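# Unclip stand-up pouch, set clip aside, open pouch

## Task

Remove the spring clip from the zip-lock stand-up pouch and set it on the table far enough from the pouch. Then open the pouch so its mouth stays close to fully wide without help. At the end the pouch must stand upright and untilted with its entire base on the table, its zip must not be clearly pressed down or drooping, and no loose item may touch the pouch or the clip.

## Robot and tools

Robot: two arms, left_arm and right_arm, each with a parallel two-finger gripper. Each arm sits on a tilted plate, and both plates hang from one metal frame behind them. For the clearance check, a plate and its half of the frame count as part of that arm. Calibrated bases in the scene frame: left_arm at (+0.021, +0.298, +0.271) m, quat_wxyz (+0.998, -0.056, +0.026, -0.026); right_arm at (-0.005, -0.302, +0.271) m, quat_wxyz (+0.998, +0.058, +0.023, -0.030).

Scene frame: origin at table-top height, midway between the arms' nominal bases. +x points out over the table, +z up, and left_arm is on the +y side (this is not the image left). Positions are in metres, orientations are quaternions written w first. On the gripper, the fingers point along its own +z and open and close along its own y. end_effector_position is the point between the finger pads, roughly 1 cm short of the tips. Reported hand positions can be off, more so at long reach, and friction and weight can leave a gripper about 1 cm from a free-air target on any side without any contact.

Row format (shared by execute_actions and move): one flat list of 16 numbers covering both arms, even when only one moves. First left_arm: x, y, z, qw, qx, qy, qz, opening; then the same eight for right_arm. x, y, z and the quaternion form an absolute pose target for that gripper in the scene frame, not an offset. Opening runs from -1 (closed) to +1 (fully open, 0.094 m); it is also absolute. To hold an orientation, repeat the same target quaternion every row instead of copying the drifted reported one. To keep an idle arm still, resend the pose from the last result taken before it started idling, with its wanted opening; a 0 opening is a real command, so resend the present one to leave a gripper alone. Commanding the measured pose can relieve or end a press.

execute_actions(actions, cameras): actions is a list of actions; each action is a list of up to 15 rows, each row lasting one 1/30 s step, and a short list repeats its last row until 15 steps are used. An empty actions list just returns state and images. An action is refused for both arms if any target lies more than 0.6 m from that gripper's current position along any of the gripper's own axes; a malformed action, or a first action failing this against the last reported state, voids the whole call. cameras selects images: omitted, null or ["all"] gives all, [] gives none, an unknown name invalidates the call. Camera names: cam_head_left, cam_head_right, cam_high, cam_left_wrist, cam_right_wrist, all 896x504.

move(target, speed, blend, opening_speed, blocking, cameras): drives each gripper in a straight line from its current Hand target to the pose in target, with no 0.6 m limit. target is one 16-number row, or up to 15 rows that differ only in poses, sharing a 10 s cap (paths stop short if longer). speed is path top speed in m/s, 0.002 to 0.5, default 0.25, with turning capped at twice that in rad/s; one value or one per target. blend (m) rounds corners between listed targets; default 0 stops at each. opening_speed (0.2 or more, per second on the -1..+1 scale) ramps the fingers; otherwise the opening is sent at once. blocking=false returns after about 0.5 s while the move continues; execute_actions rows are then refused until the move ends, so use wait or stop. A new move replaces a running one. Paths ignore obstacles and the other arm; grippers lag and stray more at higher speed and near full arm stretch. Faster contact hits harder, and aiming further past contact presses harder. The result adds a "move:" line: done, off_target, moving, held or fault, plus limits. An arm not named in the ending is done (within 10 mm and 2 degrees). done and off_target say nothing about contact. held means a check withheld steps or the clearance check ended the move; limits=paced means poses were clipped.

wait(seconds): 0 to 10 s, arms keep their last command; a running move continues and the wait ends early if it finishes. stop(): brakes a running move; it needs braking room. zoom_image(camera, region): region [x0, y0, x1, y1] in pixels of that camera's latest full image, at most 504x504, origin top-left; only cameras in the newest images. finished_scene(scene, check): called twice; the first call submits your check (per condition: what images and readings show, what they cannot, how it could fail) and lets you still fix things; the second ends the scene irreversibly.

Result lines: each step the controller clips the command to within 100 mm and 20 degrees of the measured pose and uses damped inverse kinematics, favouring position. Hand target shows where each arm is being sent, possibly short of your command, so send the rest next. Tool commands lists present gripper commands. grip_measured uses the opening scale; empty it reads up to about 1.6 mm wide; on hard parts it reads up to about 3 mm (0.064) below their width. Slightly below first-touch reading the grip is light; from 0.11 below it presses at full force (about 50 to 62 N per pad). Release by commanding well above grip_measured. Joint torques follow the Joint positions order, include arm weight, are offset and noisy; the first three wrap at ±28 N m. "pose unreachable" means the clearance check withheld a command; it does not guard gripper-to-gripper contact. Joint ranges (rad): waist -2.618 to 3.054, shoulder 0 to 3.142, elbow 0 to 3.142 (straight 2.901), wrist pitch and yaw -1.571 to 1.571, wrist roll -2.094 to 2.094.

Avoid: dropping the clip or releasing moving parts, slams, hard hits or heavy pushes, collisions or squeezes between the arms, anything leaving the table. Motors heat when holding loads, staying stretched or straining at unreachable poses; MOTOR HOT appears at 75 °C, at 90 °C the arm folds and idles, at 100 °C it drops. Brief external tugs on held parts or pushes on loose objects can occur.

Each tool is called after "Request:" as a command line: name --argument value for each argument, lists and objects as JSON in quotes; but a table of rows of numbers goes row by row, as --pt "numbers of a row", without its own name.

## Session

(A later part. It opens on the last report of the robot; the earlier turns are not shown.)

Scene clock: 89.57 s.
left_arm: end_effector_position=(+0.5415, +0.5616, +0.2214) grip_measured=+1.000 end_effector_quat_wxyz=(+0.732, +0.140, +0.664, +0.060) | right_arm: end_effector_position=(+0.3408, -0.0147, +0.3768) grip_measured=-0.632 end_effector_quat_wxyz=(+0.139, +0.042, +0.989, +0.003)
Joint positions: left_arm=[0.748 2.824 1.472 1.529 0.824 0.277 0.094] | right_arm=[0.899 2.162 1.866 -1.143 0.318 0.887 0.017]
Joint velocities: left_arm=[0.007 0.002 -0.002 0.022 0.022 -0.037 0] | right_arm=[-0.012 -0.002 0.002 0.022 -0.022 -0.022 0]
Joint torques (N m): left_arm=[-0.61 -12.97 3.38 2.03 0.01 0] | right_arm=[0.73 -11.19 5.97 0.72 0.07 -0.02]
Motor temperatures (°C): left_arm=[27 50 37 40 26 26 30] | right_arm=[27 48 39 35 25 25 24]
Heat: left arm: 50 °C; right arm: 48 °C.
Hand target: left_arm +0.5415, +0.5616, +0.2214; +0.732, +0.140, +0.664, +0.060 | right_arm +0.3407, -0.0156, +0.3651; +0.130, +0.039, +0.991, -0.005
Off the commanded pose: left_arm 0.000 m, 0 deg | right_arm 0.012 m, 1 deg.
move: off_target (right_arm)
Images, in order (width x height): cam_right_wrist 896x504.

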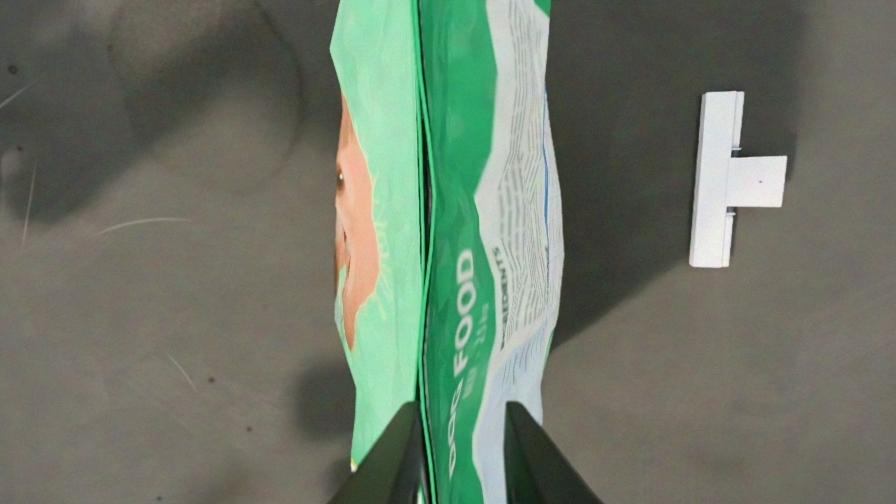

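Request:
move --target '[0.5415,0.5616,0.2214,0.732,0.14,0.664,0.06,1,0.341,-0.0155,0.360,0.1304,0.039,0.9906,-0.0051,-0.63]' --speed 0.03 --cameras '["cam_right_wrist"]'

Request:
zoom_image --camera "cam_right_wrist" --region '[380, 300, 560, 460]'

Scene clock: 90.63 s.
left_arm: end_effector_position=(+0.5415, +0.5616, +0.2214) grip_measured=+1.000 end_effector_quat_wxyz=(+0.732, +0.140, +0.664, +0.060) | right_arm: end_effector_position=(+0.3414, -0.0146, +0.3725) grip_measured=-0.632 end_effector_quat_wxyz=(+0.139, +0.042, +0.989, +0.004)
Joint positions: left_arm=[0.748 2.824 1.472 1.529 0.824 0.277 0.094] | right_arm=[0.897 2.162 1.849 -1.124 0.318 0.885 0.017]
Joint velocities: left_arm=[0.012 -0.022 0.002 -0.007 0.007 0.022 0] | right_arm=[0.012 0.007 0.017 -0.066 0.022 -0.007 0]
Joint torques (N m): left_arm=[-0.64 -12.98 3.38 2.01 0 0] | right_arm=[0.68 -11.11 5.94 0.74 0.07 -0.03]
Motor temperatures (°C): left_arm=[27 50 37 40 26 26 30] | right_arm=[27 47 39 35 25 25 24]
Heat: left arm: 50 °C; right arm: 47 °C.
Hand target: left_arm +0.5415, +0.5616, +0.2214; +0.732, +0.140, +0.664, +0.060 | right_arm +0.3409, -0.0157, +0.3602; +0.130, +0.039, +0.991, -0.005
Off the commanded pose: left_arm 0.000 m, 0 deg | right_arm 0.013 m, 1 deg.
move: off_target (right_arm)
Images, in order (width x height): cam_right_wrist 896x504.

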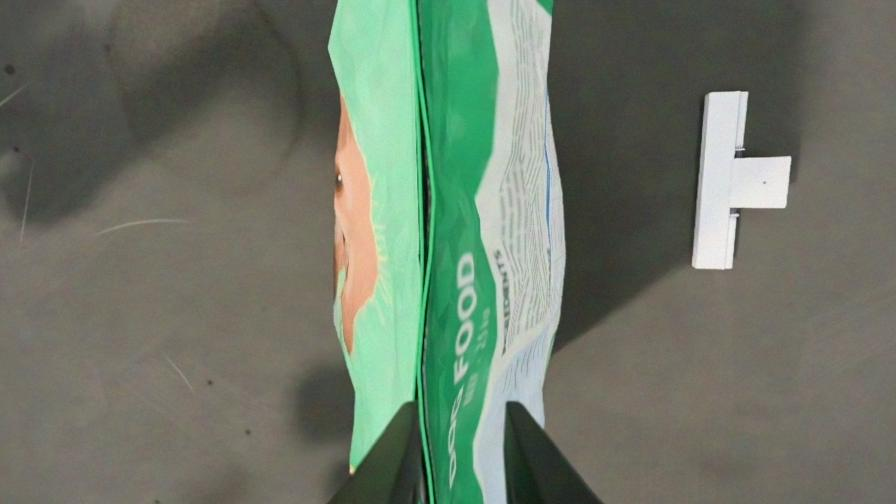

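Scaled by 2.800 from the camera's 896x504 image, which has a finer 1280x720 frame.

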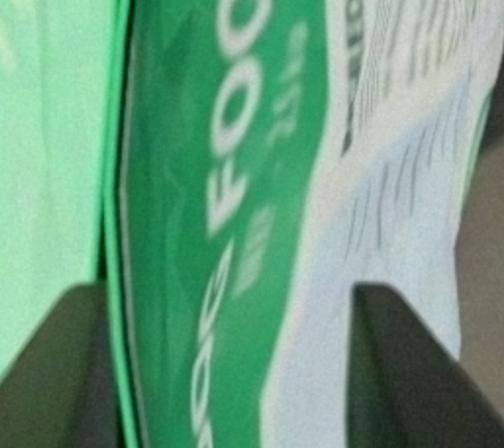

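Request:
move --target '[0.5415,0.5616,0.2214,0.732,0.14,0.664,0.06,1,0.341,-0.0155,0.350,0.1304,0.039,0.9906,-0.0051,-0.63]' --speed 0.03 --cameras '["cam_right_wrist","cam_head_right"]'

Request:
zoom_image --camera "cam_right_wrist" --region '[380, 300, 560, 460]'

Scene clock: 91.80 s.
left_arm: end_effector_position=(+0.5415, +0.5616, +0.2214) grip_measured=+1.000 end_effector_quat_wxyz=(+0.732, +0.140, +0.664, +0.060) | right_arm: end_effector_position=(+0.3416, -0.0144, +0.3636) grip_measured=-0.632 end_effector_quat_wxyz=(+0.140, +0.042, +0.989, +0.004)
Joint positions: left_arm=[0.748 2.824 1.472 1.529 0.824 0.277 0.094] | right_arm=[0.895 2.162 1.813 -1.085 0.318 0.882 0.017]
Joint velocities: left_arm=[0.012 0.007 0.007 -0.037 -0.022 -0.022 0] | right_arm=[0.007 0.002 0.002 -0.022 0.007 -0.051 0]
Joint torques (N m): left_arm=[-0.64 -12.94 3.41 2.03 0 -0.01] | right_arm=[0.69 -10.93 5.93 0.74 0.07 -0.02]
Motor temperatures (°C): left_arm=[27 50 37 40 26 26 30] | right_arm=[27 47 39 35 25 25 24]
Heat: left arm: 50 °C; right arm: 47 °C.
Hand target: left_arm +0.5415, +0.5616, +0.2214; +0.732, +0.140, +0.664, +0.060 | right_arm +0.3409, -0.0157, +0.3501; +0.130, +0.039, +0.991, -0.005
Off the commanded pose: left_arm 0.000 m, 0 deg | right_arm 0.014 m, 2 deg.
move: off_target (right_arm)
Images, in order (width x height): cam_head_right 896x504, cam_right_wrist 896x504.

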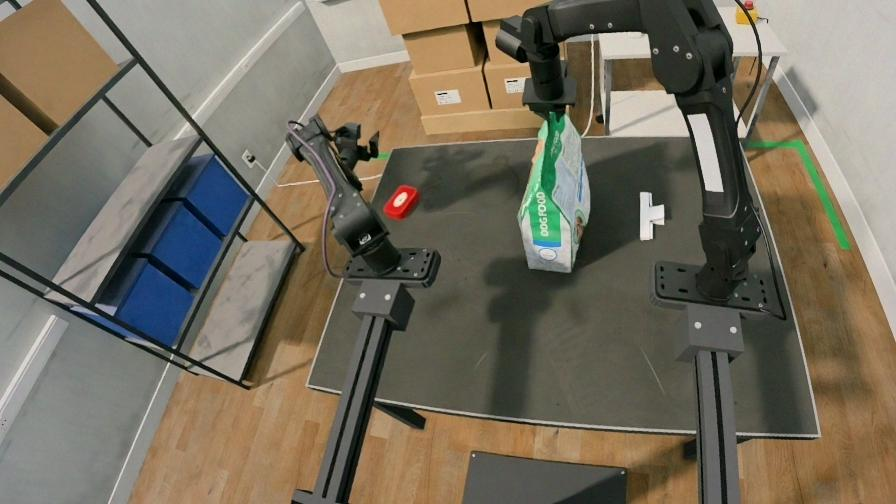

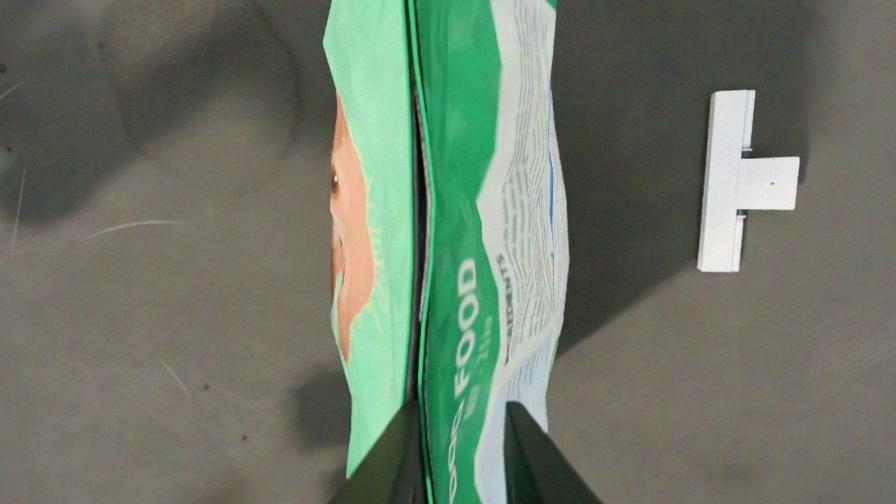

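Scaled by 2.800 from the camera's 896x504 image, which has a finer 1280x720 frame.

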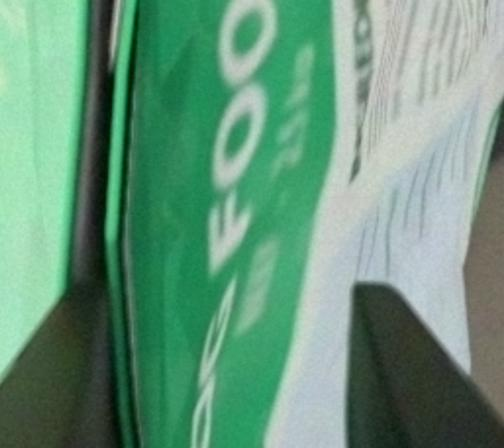

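Request:
move --target '[0.5415,0.5616,0.2214,0.732,0.14,0.664,0.06,1,0.341,-0.0155,0.344,0.1304,0.039,0.9906,-0.0051,-0.63]' --speed 0.03 --cameras '["cam_right_wrist","cam_high"]'

Request:
zoom_image --camera "cam_right_wrist" --region '[330, 0, 560, 460]'

Request:
zoom_image --camera "cam_high" --region '[370, 120, 540, 320]'

Scene clock: 92.93 s.
left_arm: end_effector_position=(+0.5415, +0.5616, +0.2214) grip_measured=+1.000 end_effector_quat_wxyz=(+0.732, +0.140, +0.664, +0.060) | right_arm: end_effector_position=(+0.3415, -0.0143, +0.3564) grip_measured=-0.632 end_effector_quat_wxyz=(+0.139, +0.042, +0.989, +0.003)
Joint positions: left_arm=[0.748 2.824 1.472 1.529 0.824 0.277 0.094] | right_arm=[0.894 2.167 1.793 -1.063 0.318 0.88 0.017]
Joint velocities: left_arm=[0.017 0.002 0.007 -0.007 -0.007 0.007 0] | right_arm=[0.007 -0.007 -0.012 -0.095 -0.022 0.081 0]
Joint torques (N m): left_arm=[-0.61 -12.98 3.36 2.03 0.01 -0.01] | right_arm=[0.75 -11.15 5.93 0.74 0.07 -0.03]
Motor temperatures (°C): left_arm=[27 50 37 40 26 26 30] | right_arm=[27 47 39 35 25 25 24]
Heat: left arm: 50 °C; right arm: 47 °C.
Hand target: left_arm +0.5415, +0.5616, +0.2214; +0.732, +0.140, +0.664, +0.060 | right_arm +0.3409, -0.0156, +0.3441; +0.130, +0.039, +0.991, -0.005
Off the commanded pose: left_arm 0.000 m, 0 deg | right_arm 0.012 m, 1 deg.
move: off_target (right_arm)
Images, in order (width x height): cam_high 896x504, cam_right_wrist 896x504.

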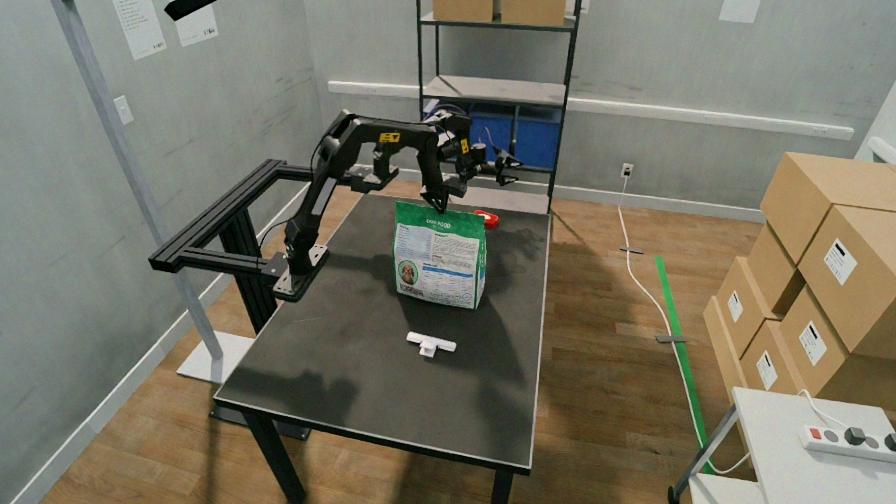

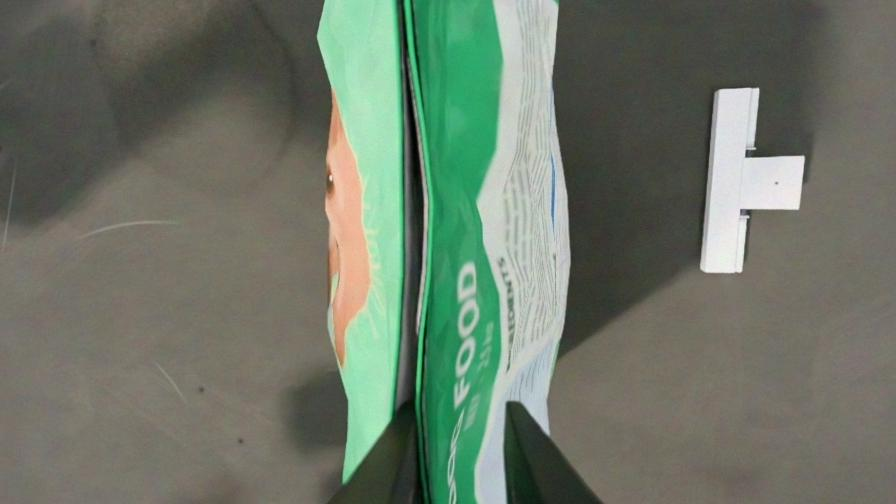

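Scaled by 1.096 from the camera's 896x504 image, which has a finer 1280x720 frame.

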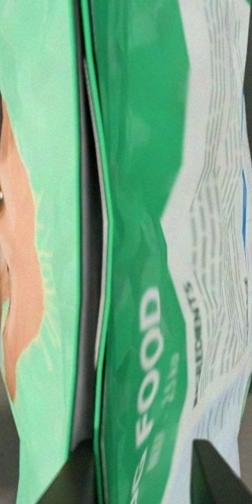

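Scaled by 2.520 from the camera's 896x504 image, which has a finer 1280x720 frame.

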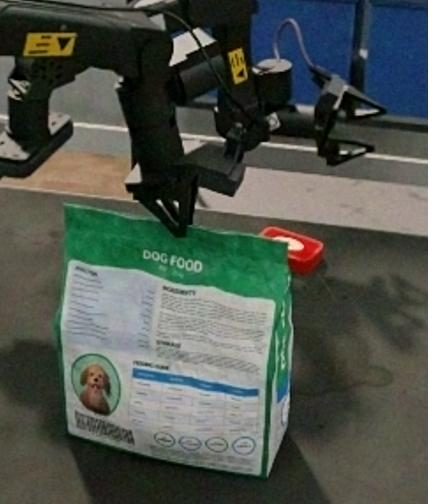

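Request:
move --target '[0.5415,0.5616,0.2214,0.732,0.14,0.664,0.06,1,0.341,-0.0155,0.344,0.1304,0.039,0.9906,-0.0051,-1]' --speed 0.03 --opening_speed 0.3 --cameras '["cam_right_wrist","cam_high"]'

Request:
zoom_image --camera "cam_right_wrist" --region '[330, 0, 560, 460]'

Request:
zoom_image --camera "cam_high" --region '[370, 120, 540, 320]'

Scene clock: 94.70 s.
left_arm: end_effector_position=(+0.5415, +0.5616, +0.2214) grip_measured=+1.000 end_effector_quat_wxyz=(+0.732, +0.140, +0.664, +0.060) | right_arm: end_effector_position=(+0.3419, -0.0134, +0.3565) grip_measured=-0.993 end_effector_quat_wxyz=(+0.139, +0.042, +0.989, +0.005)
Joint positions: left_arm=[0.748 2.824 1.472 1.529 0.824 0.277 0.094] | right_arm=[0.894 2.167 1.793 -1.059 0.315 0.88 0]
Joint velocities: left_arm=[-0.007 -0.002 -0.017 0.007 0.007 -0.081 0] | right_arm=[-0.002 0.012 0.002 0.007 -0.022 0.007 -0.001]
Joint torques (N m): left_arm=[-0.62 -12.94 3.37 2.03 0 0] | right_arm=[0.73 -11.15 5.96 0.71 0.09 -0.03]
Motor temperatures (°C): left_arm=[27 50 37 40 26 26 30] | right_arm=[27 47 39 35 25 25 24]
Heat: left arm: 50 °C; right arm: 47 °C.
Hand target: left_arm +0.5415, +0.5616, +0.2214; +0.732, +0.140, +0.664, +0.060 | right_arm +0.3408, -0.0157, +0.3441; +0.130, +0.039, +0.991, -0.005
Off the commanded pose: left_arm 0.000 m, 0 deg | right_arm 0.013 m, 2 deg.
move: off_target (right_arm)
Images, in order (width x height): cam_high 896x504, cam_right_wrist 896x504.

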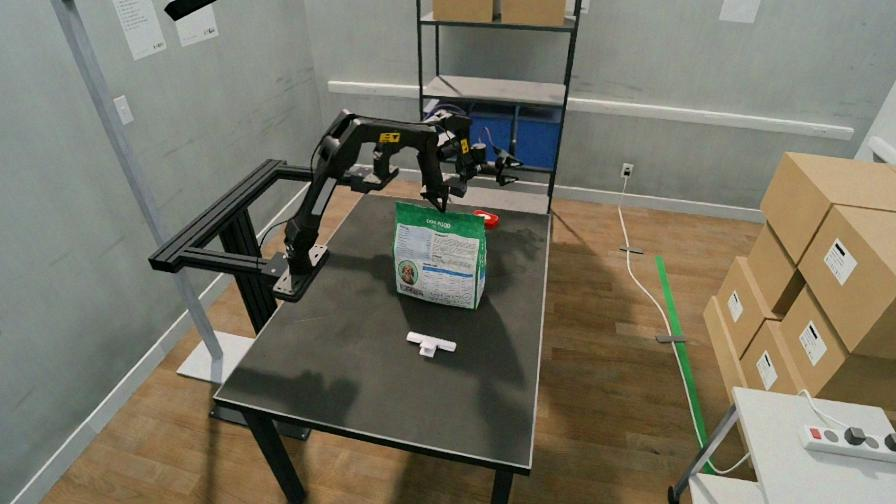

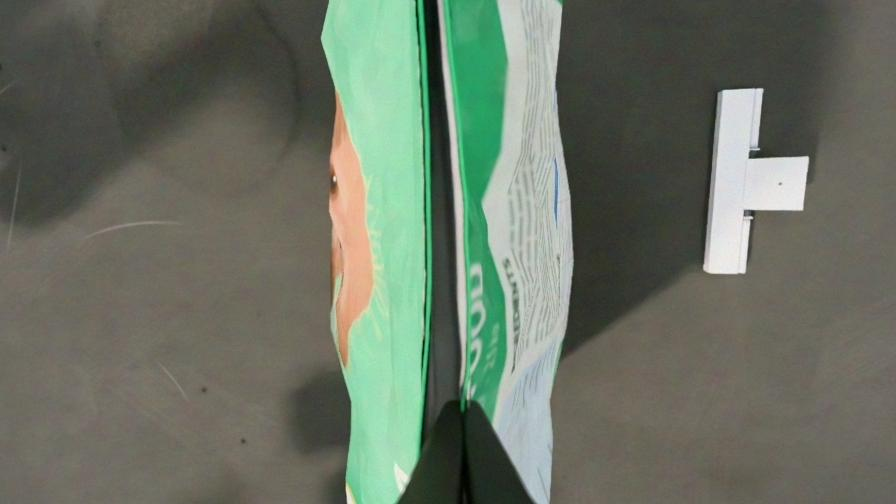

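Scaled by 1.096 from the camera's 896x504 image, which has a finer 1280x720 frame.

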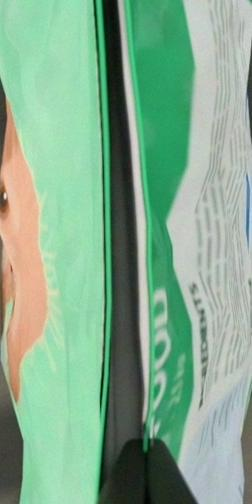

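Scaled by 2.520 from the camera's 896x504 image, which has a finer 1280x720 frame.

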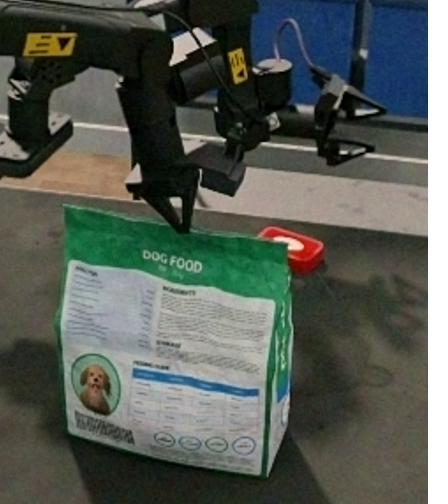

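Request:
move --target '[0.5415,0.5616,0.2214,0.732,0.14,0.664,0.06,1,0.341,-0.031,0.345,0.1304,0.039,0.9906,-0.0051,-1]' --speed 0.03 --cameras '["cam_right_wrist","cam_high"]'

Request:
zoom_image --camera "cam_right_wrist" --region '[330, 0, 560, 460]'

Request:
zoom_image --camera "cam_high" --region '[370, 120, 540, 320]'

Scene clock: 96.07 s.
left_arm: end_effector_position=(+0.5415, +0.5616, +0.2214) grip_measured=+1.000 end_effector_quat_wxyz=(+0.732, +0.140, +0.664, +0.060) | right_arm: end_effector_position=(+0.3414, -0.0263, +0.3382) grip_measured=-0.993 end_effector_quat_wxyz=(+0.128, +0.038, +0.991, -0.008)
Joint positions: left_arm=[0.748 2.824 1.472 1.529 0.824 0.277 0.094] | right_arm=[0.869 2.167 1.73 -1.025 0.312 0.854 0]
Joint velocities: left_arm=[0.012 -0.007 -0.012 0.007 -0.007 0.022 0] | right_arm=[0.002 -0.012 -0.022 -0.051 -0.037 -0.007 0]
Joint torques (N m): left_arm=[-0.61 -12.98 3.37 2.03 0 0] | right_arm=[0.65 -15.1 5.59 0.55 0.1 -0.02]
Motor temperatures (°C): left_arm=[27 50 37 40 26 26 30] | right_arm=[27 47 39 35 25 25 24]
Heat: left arm: 50 °C; right arm: 47 °C.
Hand target: left_arm +0.5415, +0.5616, +0.2214; +0.732, +0.140, +0.664, +0.060 | right_arm +0.3414, -0.0309, +0.3448; +0.130, +0.039, +0.991, -0.005
Off the commanded pose: left_arm 0.000 m, 0 deg | right_arm 0.008 m, 0 deg.
move: done
Images, in order (width x height): cam_high 896x504, cam_right_wrist 896x504.

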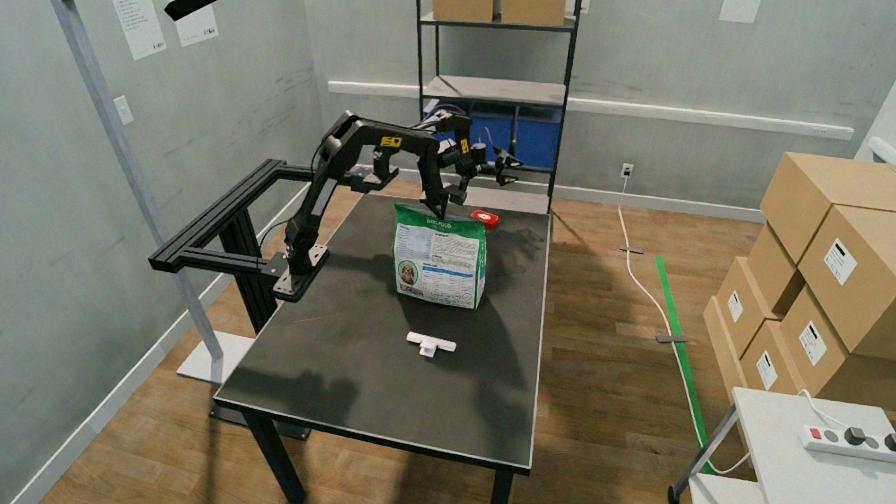

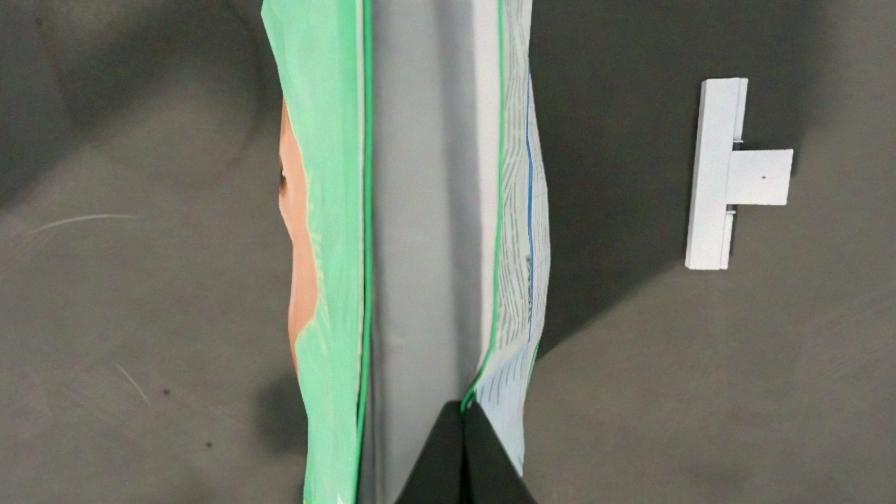

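Scaled by 1.096 from the camera's 896x504 image, which has a finer 1280x720 frame.

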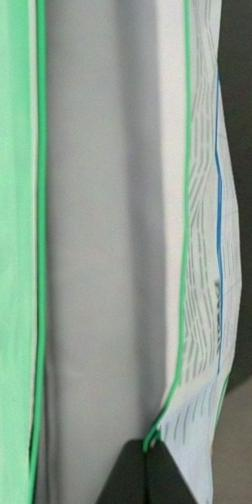

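Scaled by 2.520 from the camera's 896x504 image, which has a finer 1280x720 frame.

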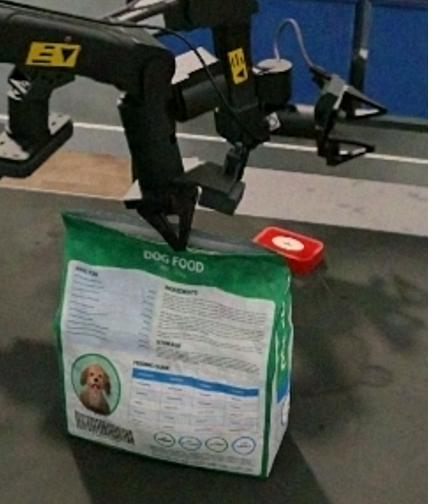

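Request:
move --target '[0.5415,0.5616,0.2214,0.732,0.14,0.664,0.06,1,0.341,-0.040,0.358,0.1304,0.039,0.9906,-0.0051,-1]' --speed 0.03

Request:
zoom_image --camera "cam_high" --region '[370, 120, 540, 320]'

Request:
zoom_image --camera "cam_head_right" --region '[490, 80, 640, 290]'

Scene clock: 97.23 s.
left_arm: end_effector_position=(+0.5415, +0.5616, +0.2214) grip_measured=+1.000 end_effector_quat_wxyz=(+0.732, +0.140, +0.664, +0.060) | right_arm: end_effector_position=(+0.3415, -0.0296, +0.3463) grip_measured=-0.993 end_effector_quat_wxyz=(+0.126, +0.037, +0.991, -0.002)
Joint positions: left_arm=[0.748 2.824 1.472 1.529 0.824 0.277 0.094] | right_arm=[0.862 2.145 1.73 -1.037 0.301 0.843 0]
Joint velocities: left_arm=[-0.002 0.012 -0.007 0.022 0.022 0.051 0] | right_arm=[-0.012 0.002 0.002 -0.007 -0.066 -0.007 0]
Joint torques (N m): left_arm=[-0.59 -12.96 3.4 2.02 0.01 0] | right_arm=[0.43 -16.02 5.83 0.33 0.17 -0.03]
Motor temperatures (°C): left_arm=[27 50 37 40 26 26 29] | right_arm=[27 47 39 35 25 25 24]
Heat: left arm: 50 °C; right arm: 47 °C.
Hand target: left_arm +0.5415, +0.5616, +0.2214; +0.732, +0.140, +0.664, +0.060 | right_arm +0.3412, -0.0398, +0.3577; +0.130, +0.039, +0.991, -0.005
Off the commanded pose: left_arm 0.000 m, 0 deg | right_arm 0.016 m, 1 deg.
move: off_target (right_arm)

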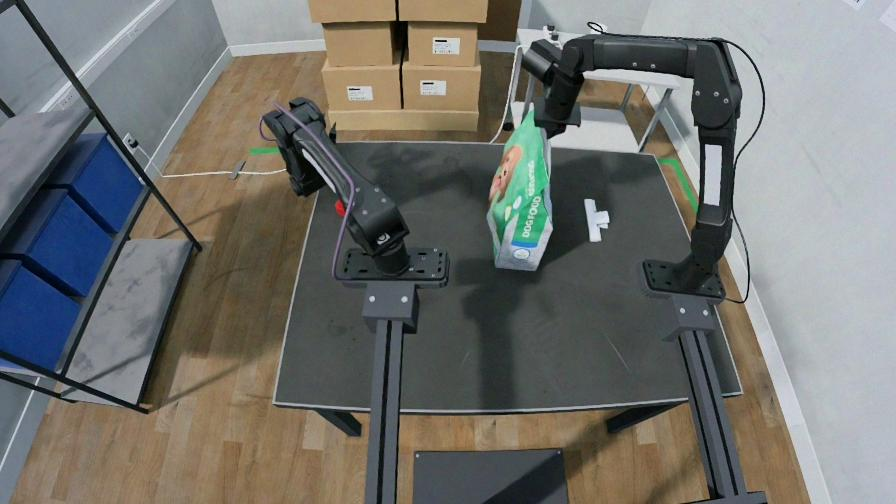

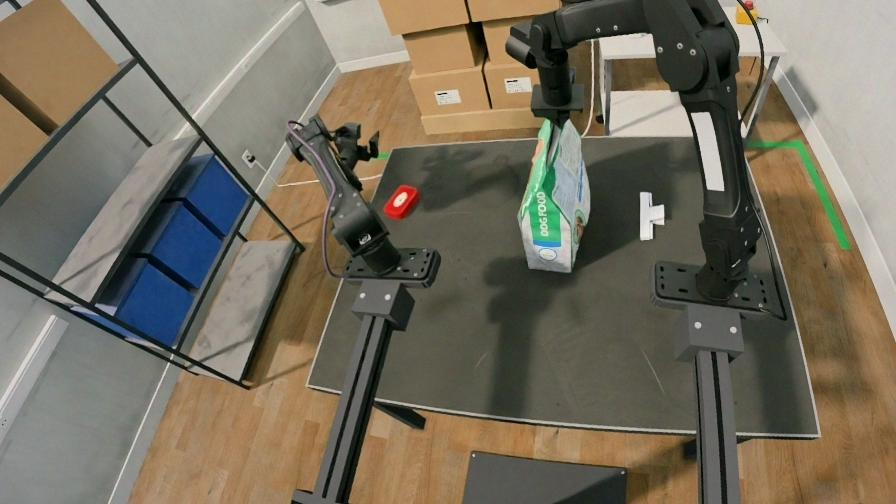

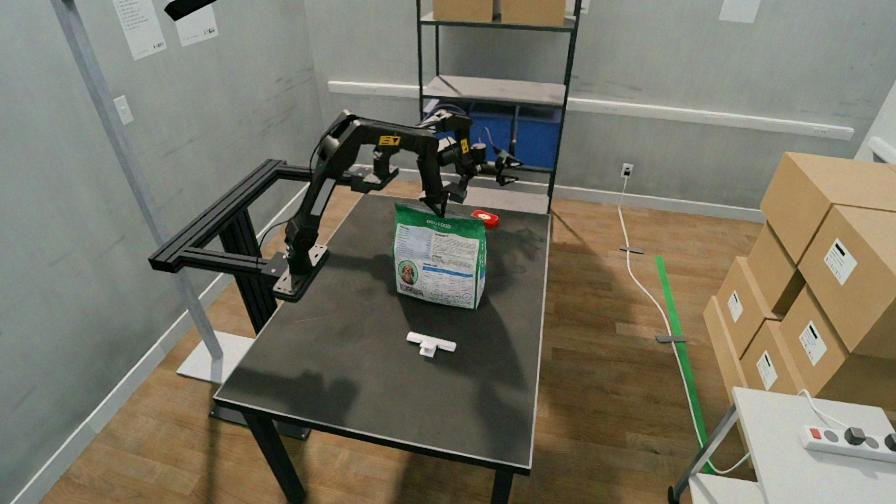

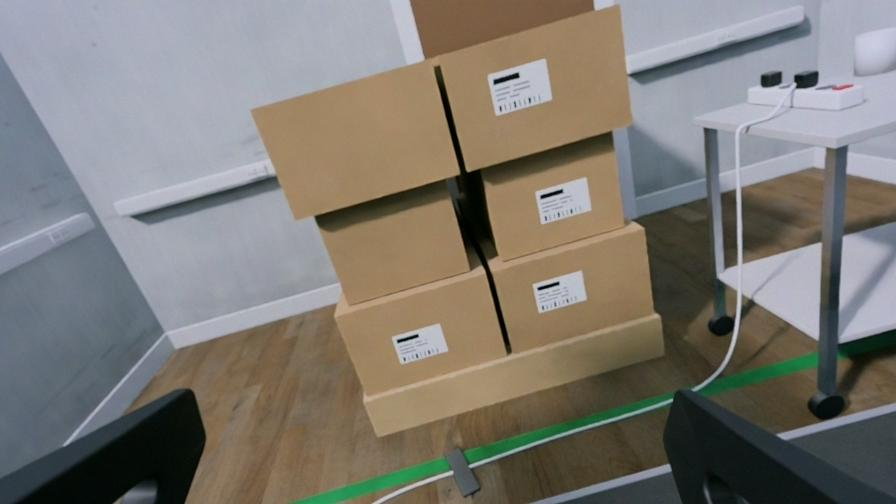

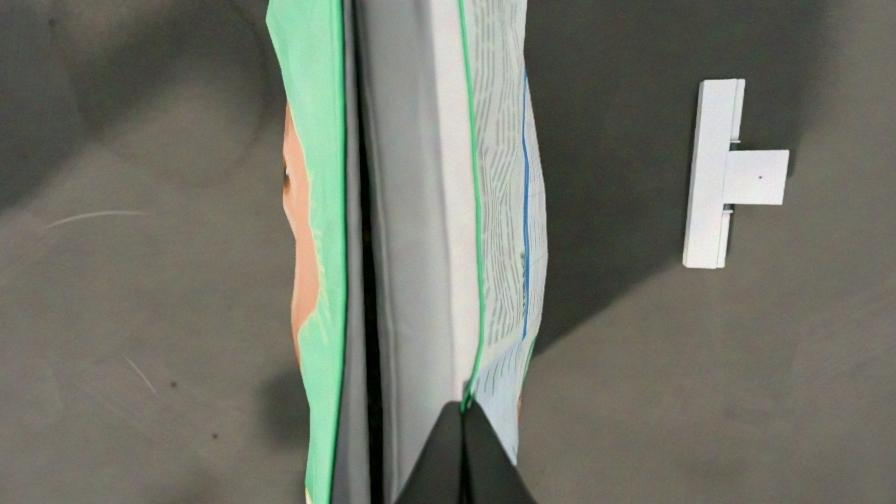

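Scaled by 2.520 from the camera's 896x504 image, which has a finer 1280x720 frame.

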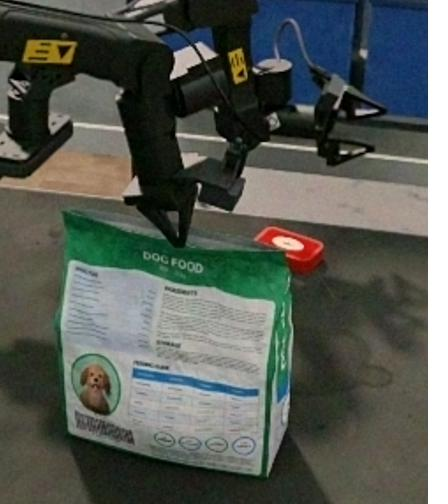

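Scaled by 2.400 from the camera's 896x504 image, which has a finer 1280x720 frame.

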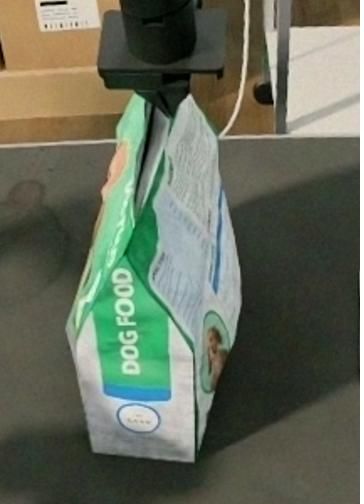

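Request:
move --target '[0.5415,0.5616,0.2214,0.732,0.14,0.664,0.06,1,0.341,-0.052,0.358,0.1304,0.039,0.9906,-0.0051,-1]' --speed 0.03 --cameras '["cam_head_right","cam_high","cam_right_wrist"]'

Request:
zoom_image --camera "cam_high" --region '[370, 120, 540, 320]'

Request:
zoom_image --camera "cam_head_right" --region '[490, 80, 640, 290]'

Scene clock: 98.40 s.
left_arm: end_effector_position=(+0.5415, +0.5616, +0.2214) grip_measured=+1.000 end_effector_quat_wxyz=(+0.732, +0.140, +0.664, +0.060) | right_arm: end_effector_position=(+0.3418, -0.0424, +0.3454) grip_measured=-0.993 end_effector_quat_wxyz=(+0.124, +0.037, +0.992, -0.004)
Joint positions: left_arm=[0.748 2.824 1.472 1.529 0.824 0.277 0.094] | right_arm=[0.839 2.113 1.683 -1.022 0.298 0.822 0]
Joint velocities: left_arm=[-0.002 0.012 0.002 -0.037 0.007 -0.022 0] | right_arm=[0.007 0.012 -0.012 -0.007 -0.007 -0.022 0]
Joint torques (N m): left_arm=[-0.64 -12.96 3.38 2.02 0 0] | right_arm=[0.47 -16.03 5.65 0.38 0.18 -0.03]
Motor temperatures (°C): left_arm=[27 50 37 40 26 26 29] | right_arm=[27 47 39 35 25 25 24]
Heat: left arm: 50 °C; right arm: 47 °C.
Hand target: left_arm +0.5415, +0.5616, +0.2214; +0.732, +0.140, +0.664, +0.060 | right_arm +0.3415, -0.0519, +0.3576; +0.130, +0.039, +0.991, -0.005
Off the commanded pose: left_arm 0.000 m, 0 deg | right_arm 0.016 m, 1 deg.
move: off_target (right_arm)
Images, in order (width x height): cam_head_right 896x504, cam_high 896x504, cam_right_wrist 896x504.

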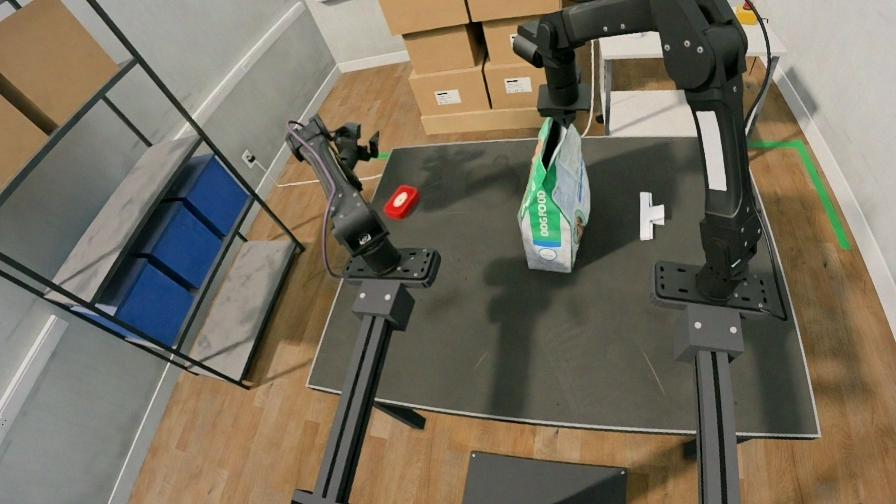

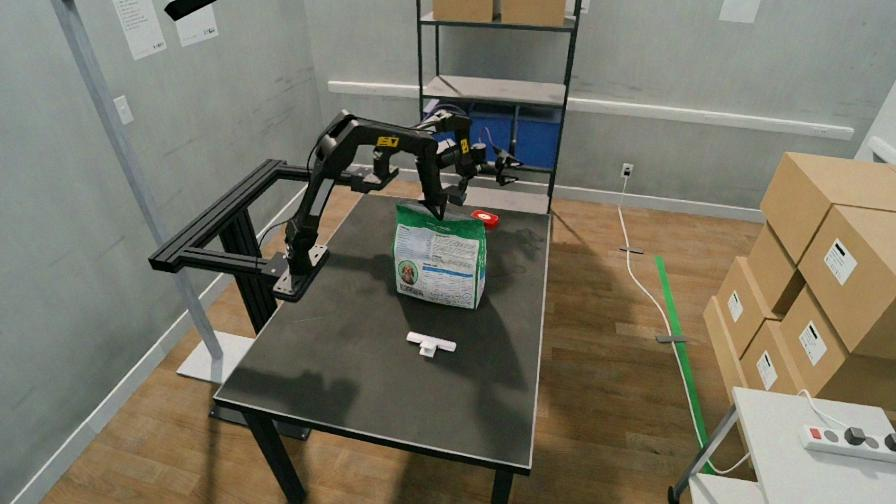

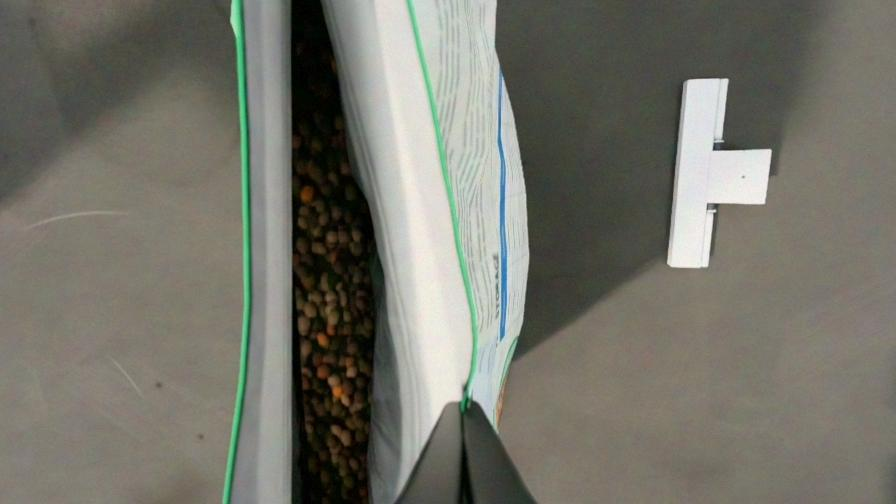

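Scaled by 2.520 from the camera's 896x504 image, which has a finer 1280x720 frame.

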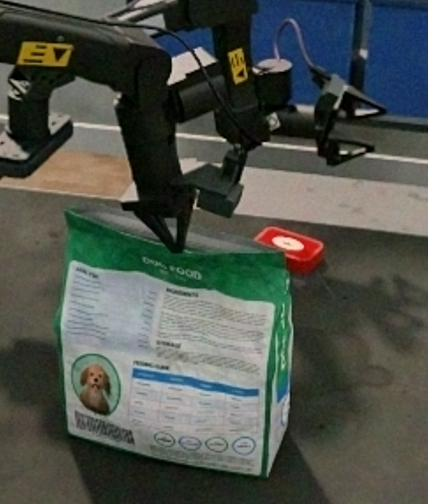

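Scaled by 2.400 from the camera's 896x504 image, which has a finer 1280x720 frame.

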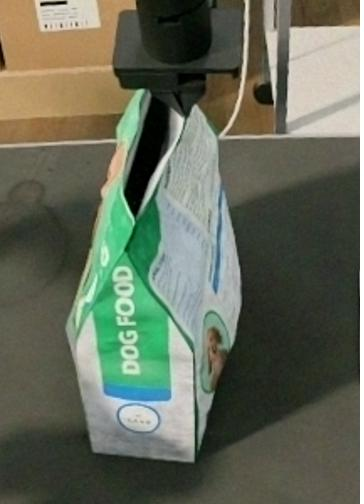

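Request:
move --target '[0.5415,0.5616,0.2214,0.732,0.14,0.664,0.06,1,0.341,-0.063,0.358,0.1304,0.039,0.9906,-0.0051,-1]' --speed 0.03 --cameras '["cam_head_right","cam_right_wrist","cam_high"]'

Request:
zoom_image --camera "cam_high" --region '[370, 120, 540, 320]'

Request:
zoom_image --camera "cam_head_right" --region '[490, 80, 640, 290]'

Scene clock: 99.63 s.
left_arm: end_effector_position=(+0.5415, +0.5616, +0.2214) grip_measured=+1.000 end_effector_quat_wxyz=(+0.732, +0.140, +0.664, +0.060) | right_arm: end_effector_position=(+0.3419, -0.0519, +0.3449) grip_measured=-0.993 end_effector_quat_wxyz=(+0.124, +0.037, +0.992, -0.002)
Joint positions: left_arm=[0.748 2.824 1.472 1.529 0.824 0.277 0.094] | right_arm=[0.821 2.083 1.639 -1 0.292 0.803 0]
Joint velocities: left_arm=[-0.012 -0.002 -0.007 -0.051 -0.022 0.007 0] | right_arm=[-0.002 0.012 -0.022 -0.095 0.037 0.007 -0.001]
Joint torques (N m): left_arm=[-0.65 -12.97 3.37 2.03 0 -0.01] | right_arm=[0.36 -15.95 5.65 0.34 0.22 -0.06]
Motor temperatures (°C): left_arm=[27 50 37 40 26 26 29] | right_arm=[27 48 39 35 25 25 24]
Heat: left arm: 50 °C; right arm: 48 °C.
Hand target: left_arm +0.5415, +0.5616, +0.2214; +0.732, +0.140, +0.664, +0.060 | right_arm +0.3415, -0.0627, +0.3576; +0.130, +0.039, +0.991, -0.005
Off the commanded pose: left_arm 0.000 m, 0 deg | right_arm 0.017 m, 1 deg.
move: off_target (right_arm)
Images, in order (width x height): cam_head_right 896x504, cam_high 896x504, cam_right_wrist 896x504.

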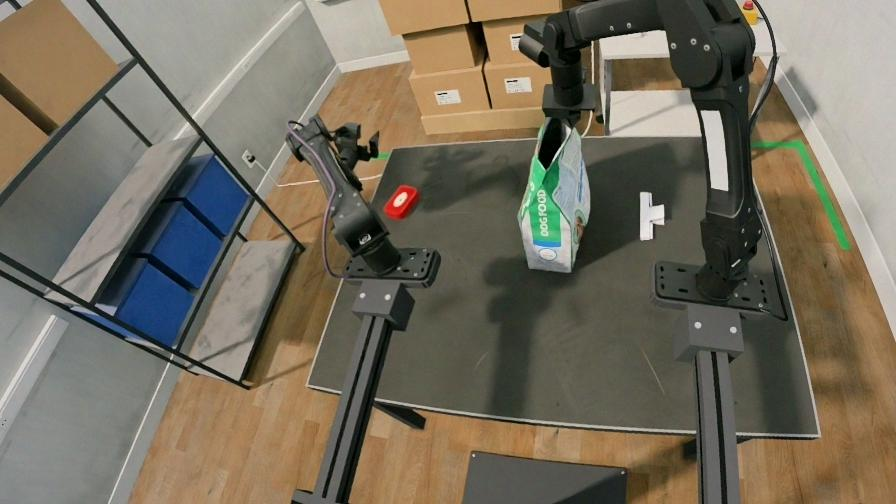

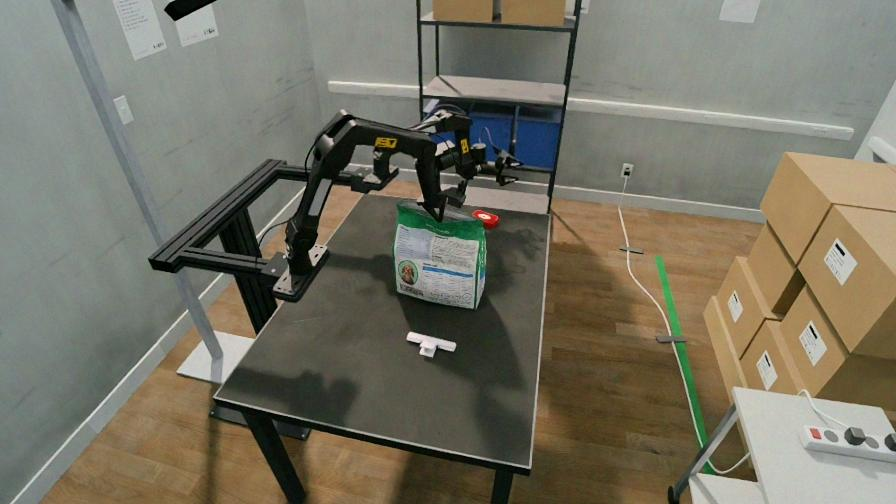

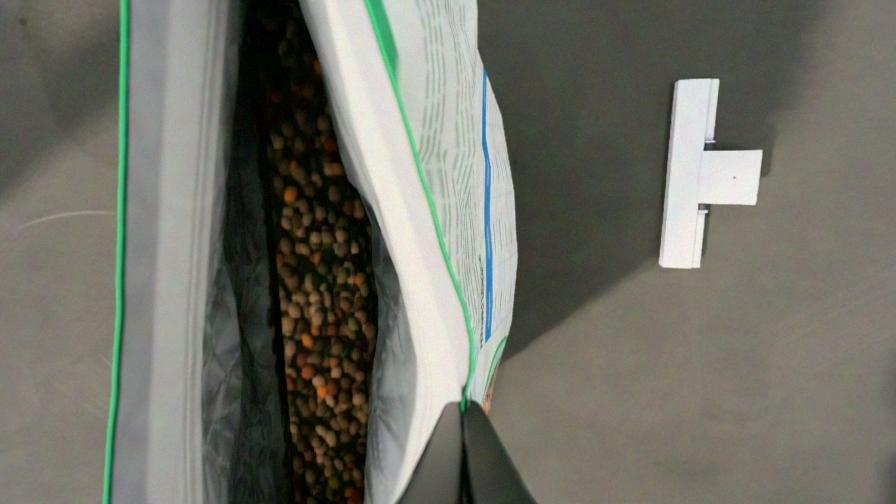

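Scaled by 2.520 from the camera's 896x504 image, which has a finer 1280x720 frame.

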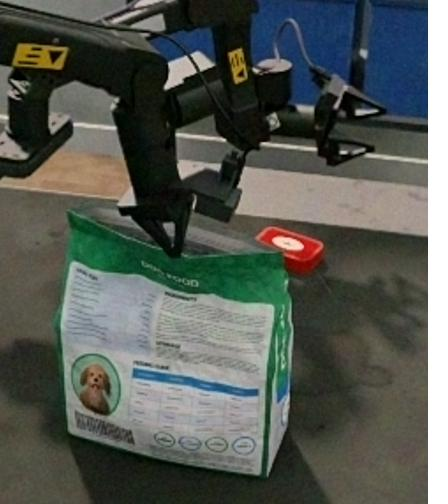

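Scaled by 2.400 from the camera's 896x504 image, which has a finer 1280x720 frame.

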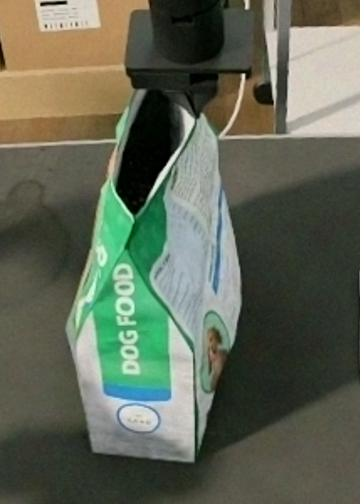

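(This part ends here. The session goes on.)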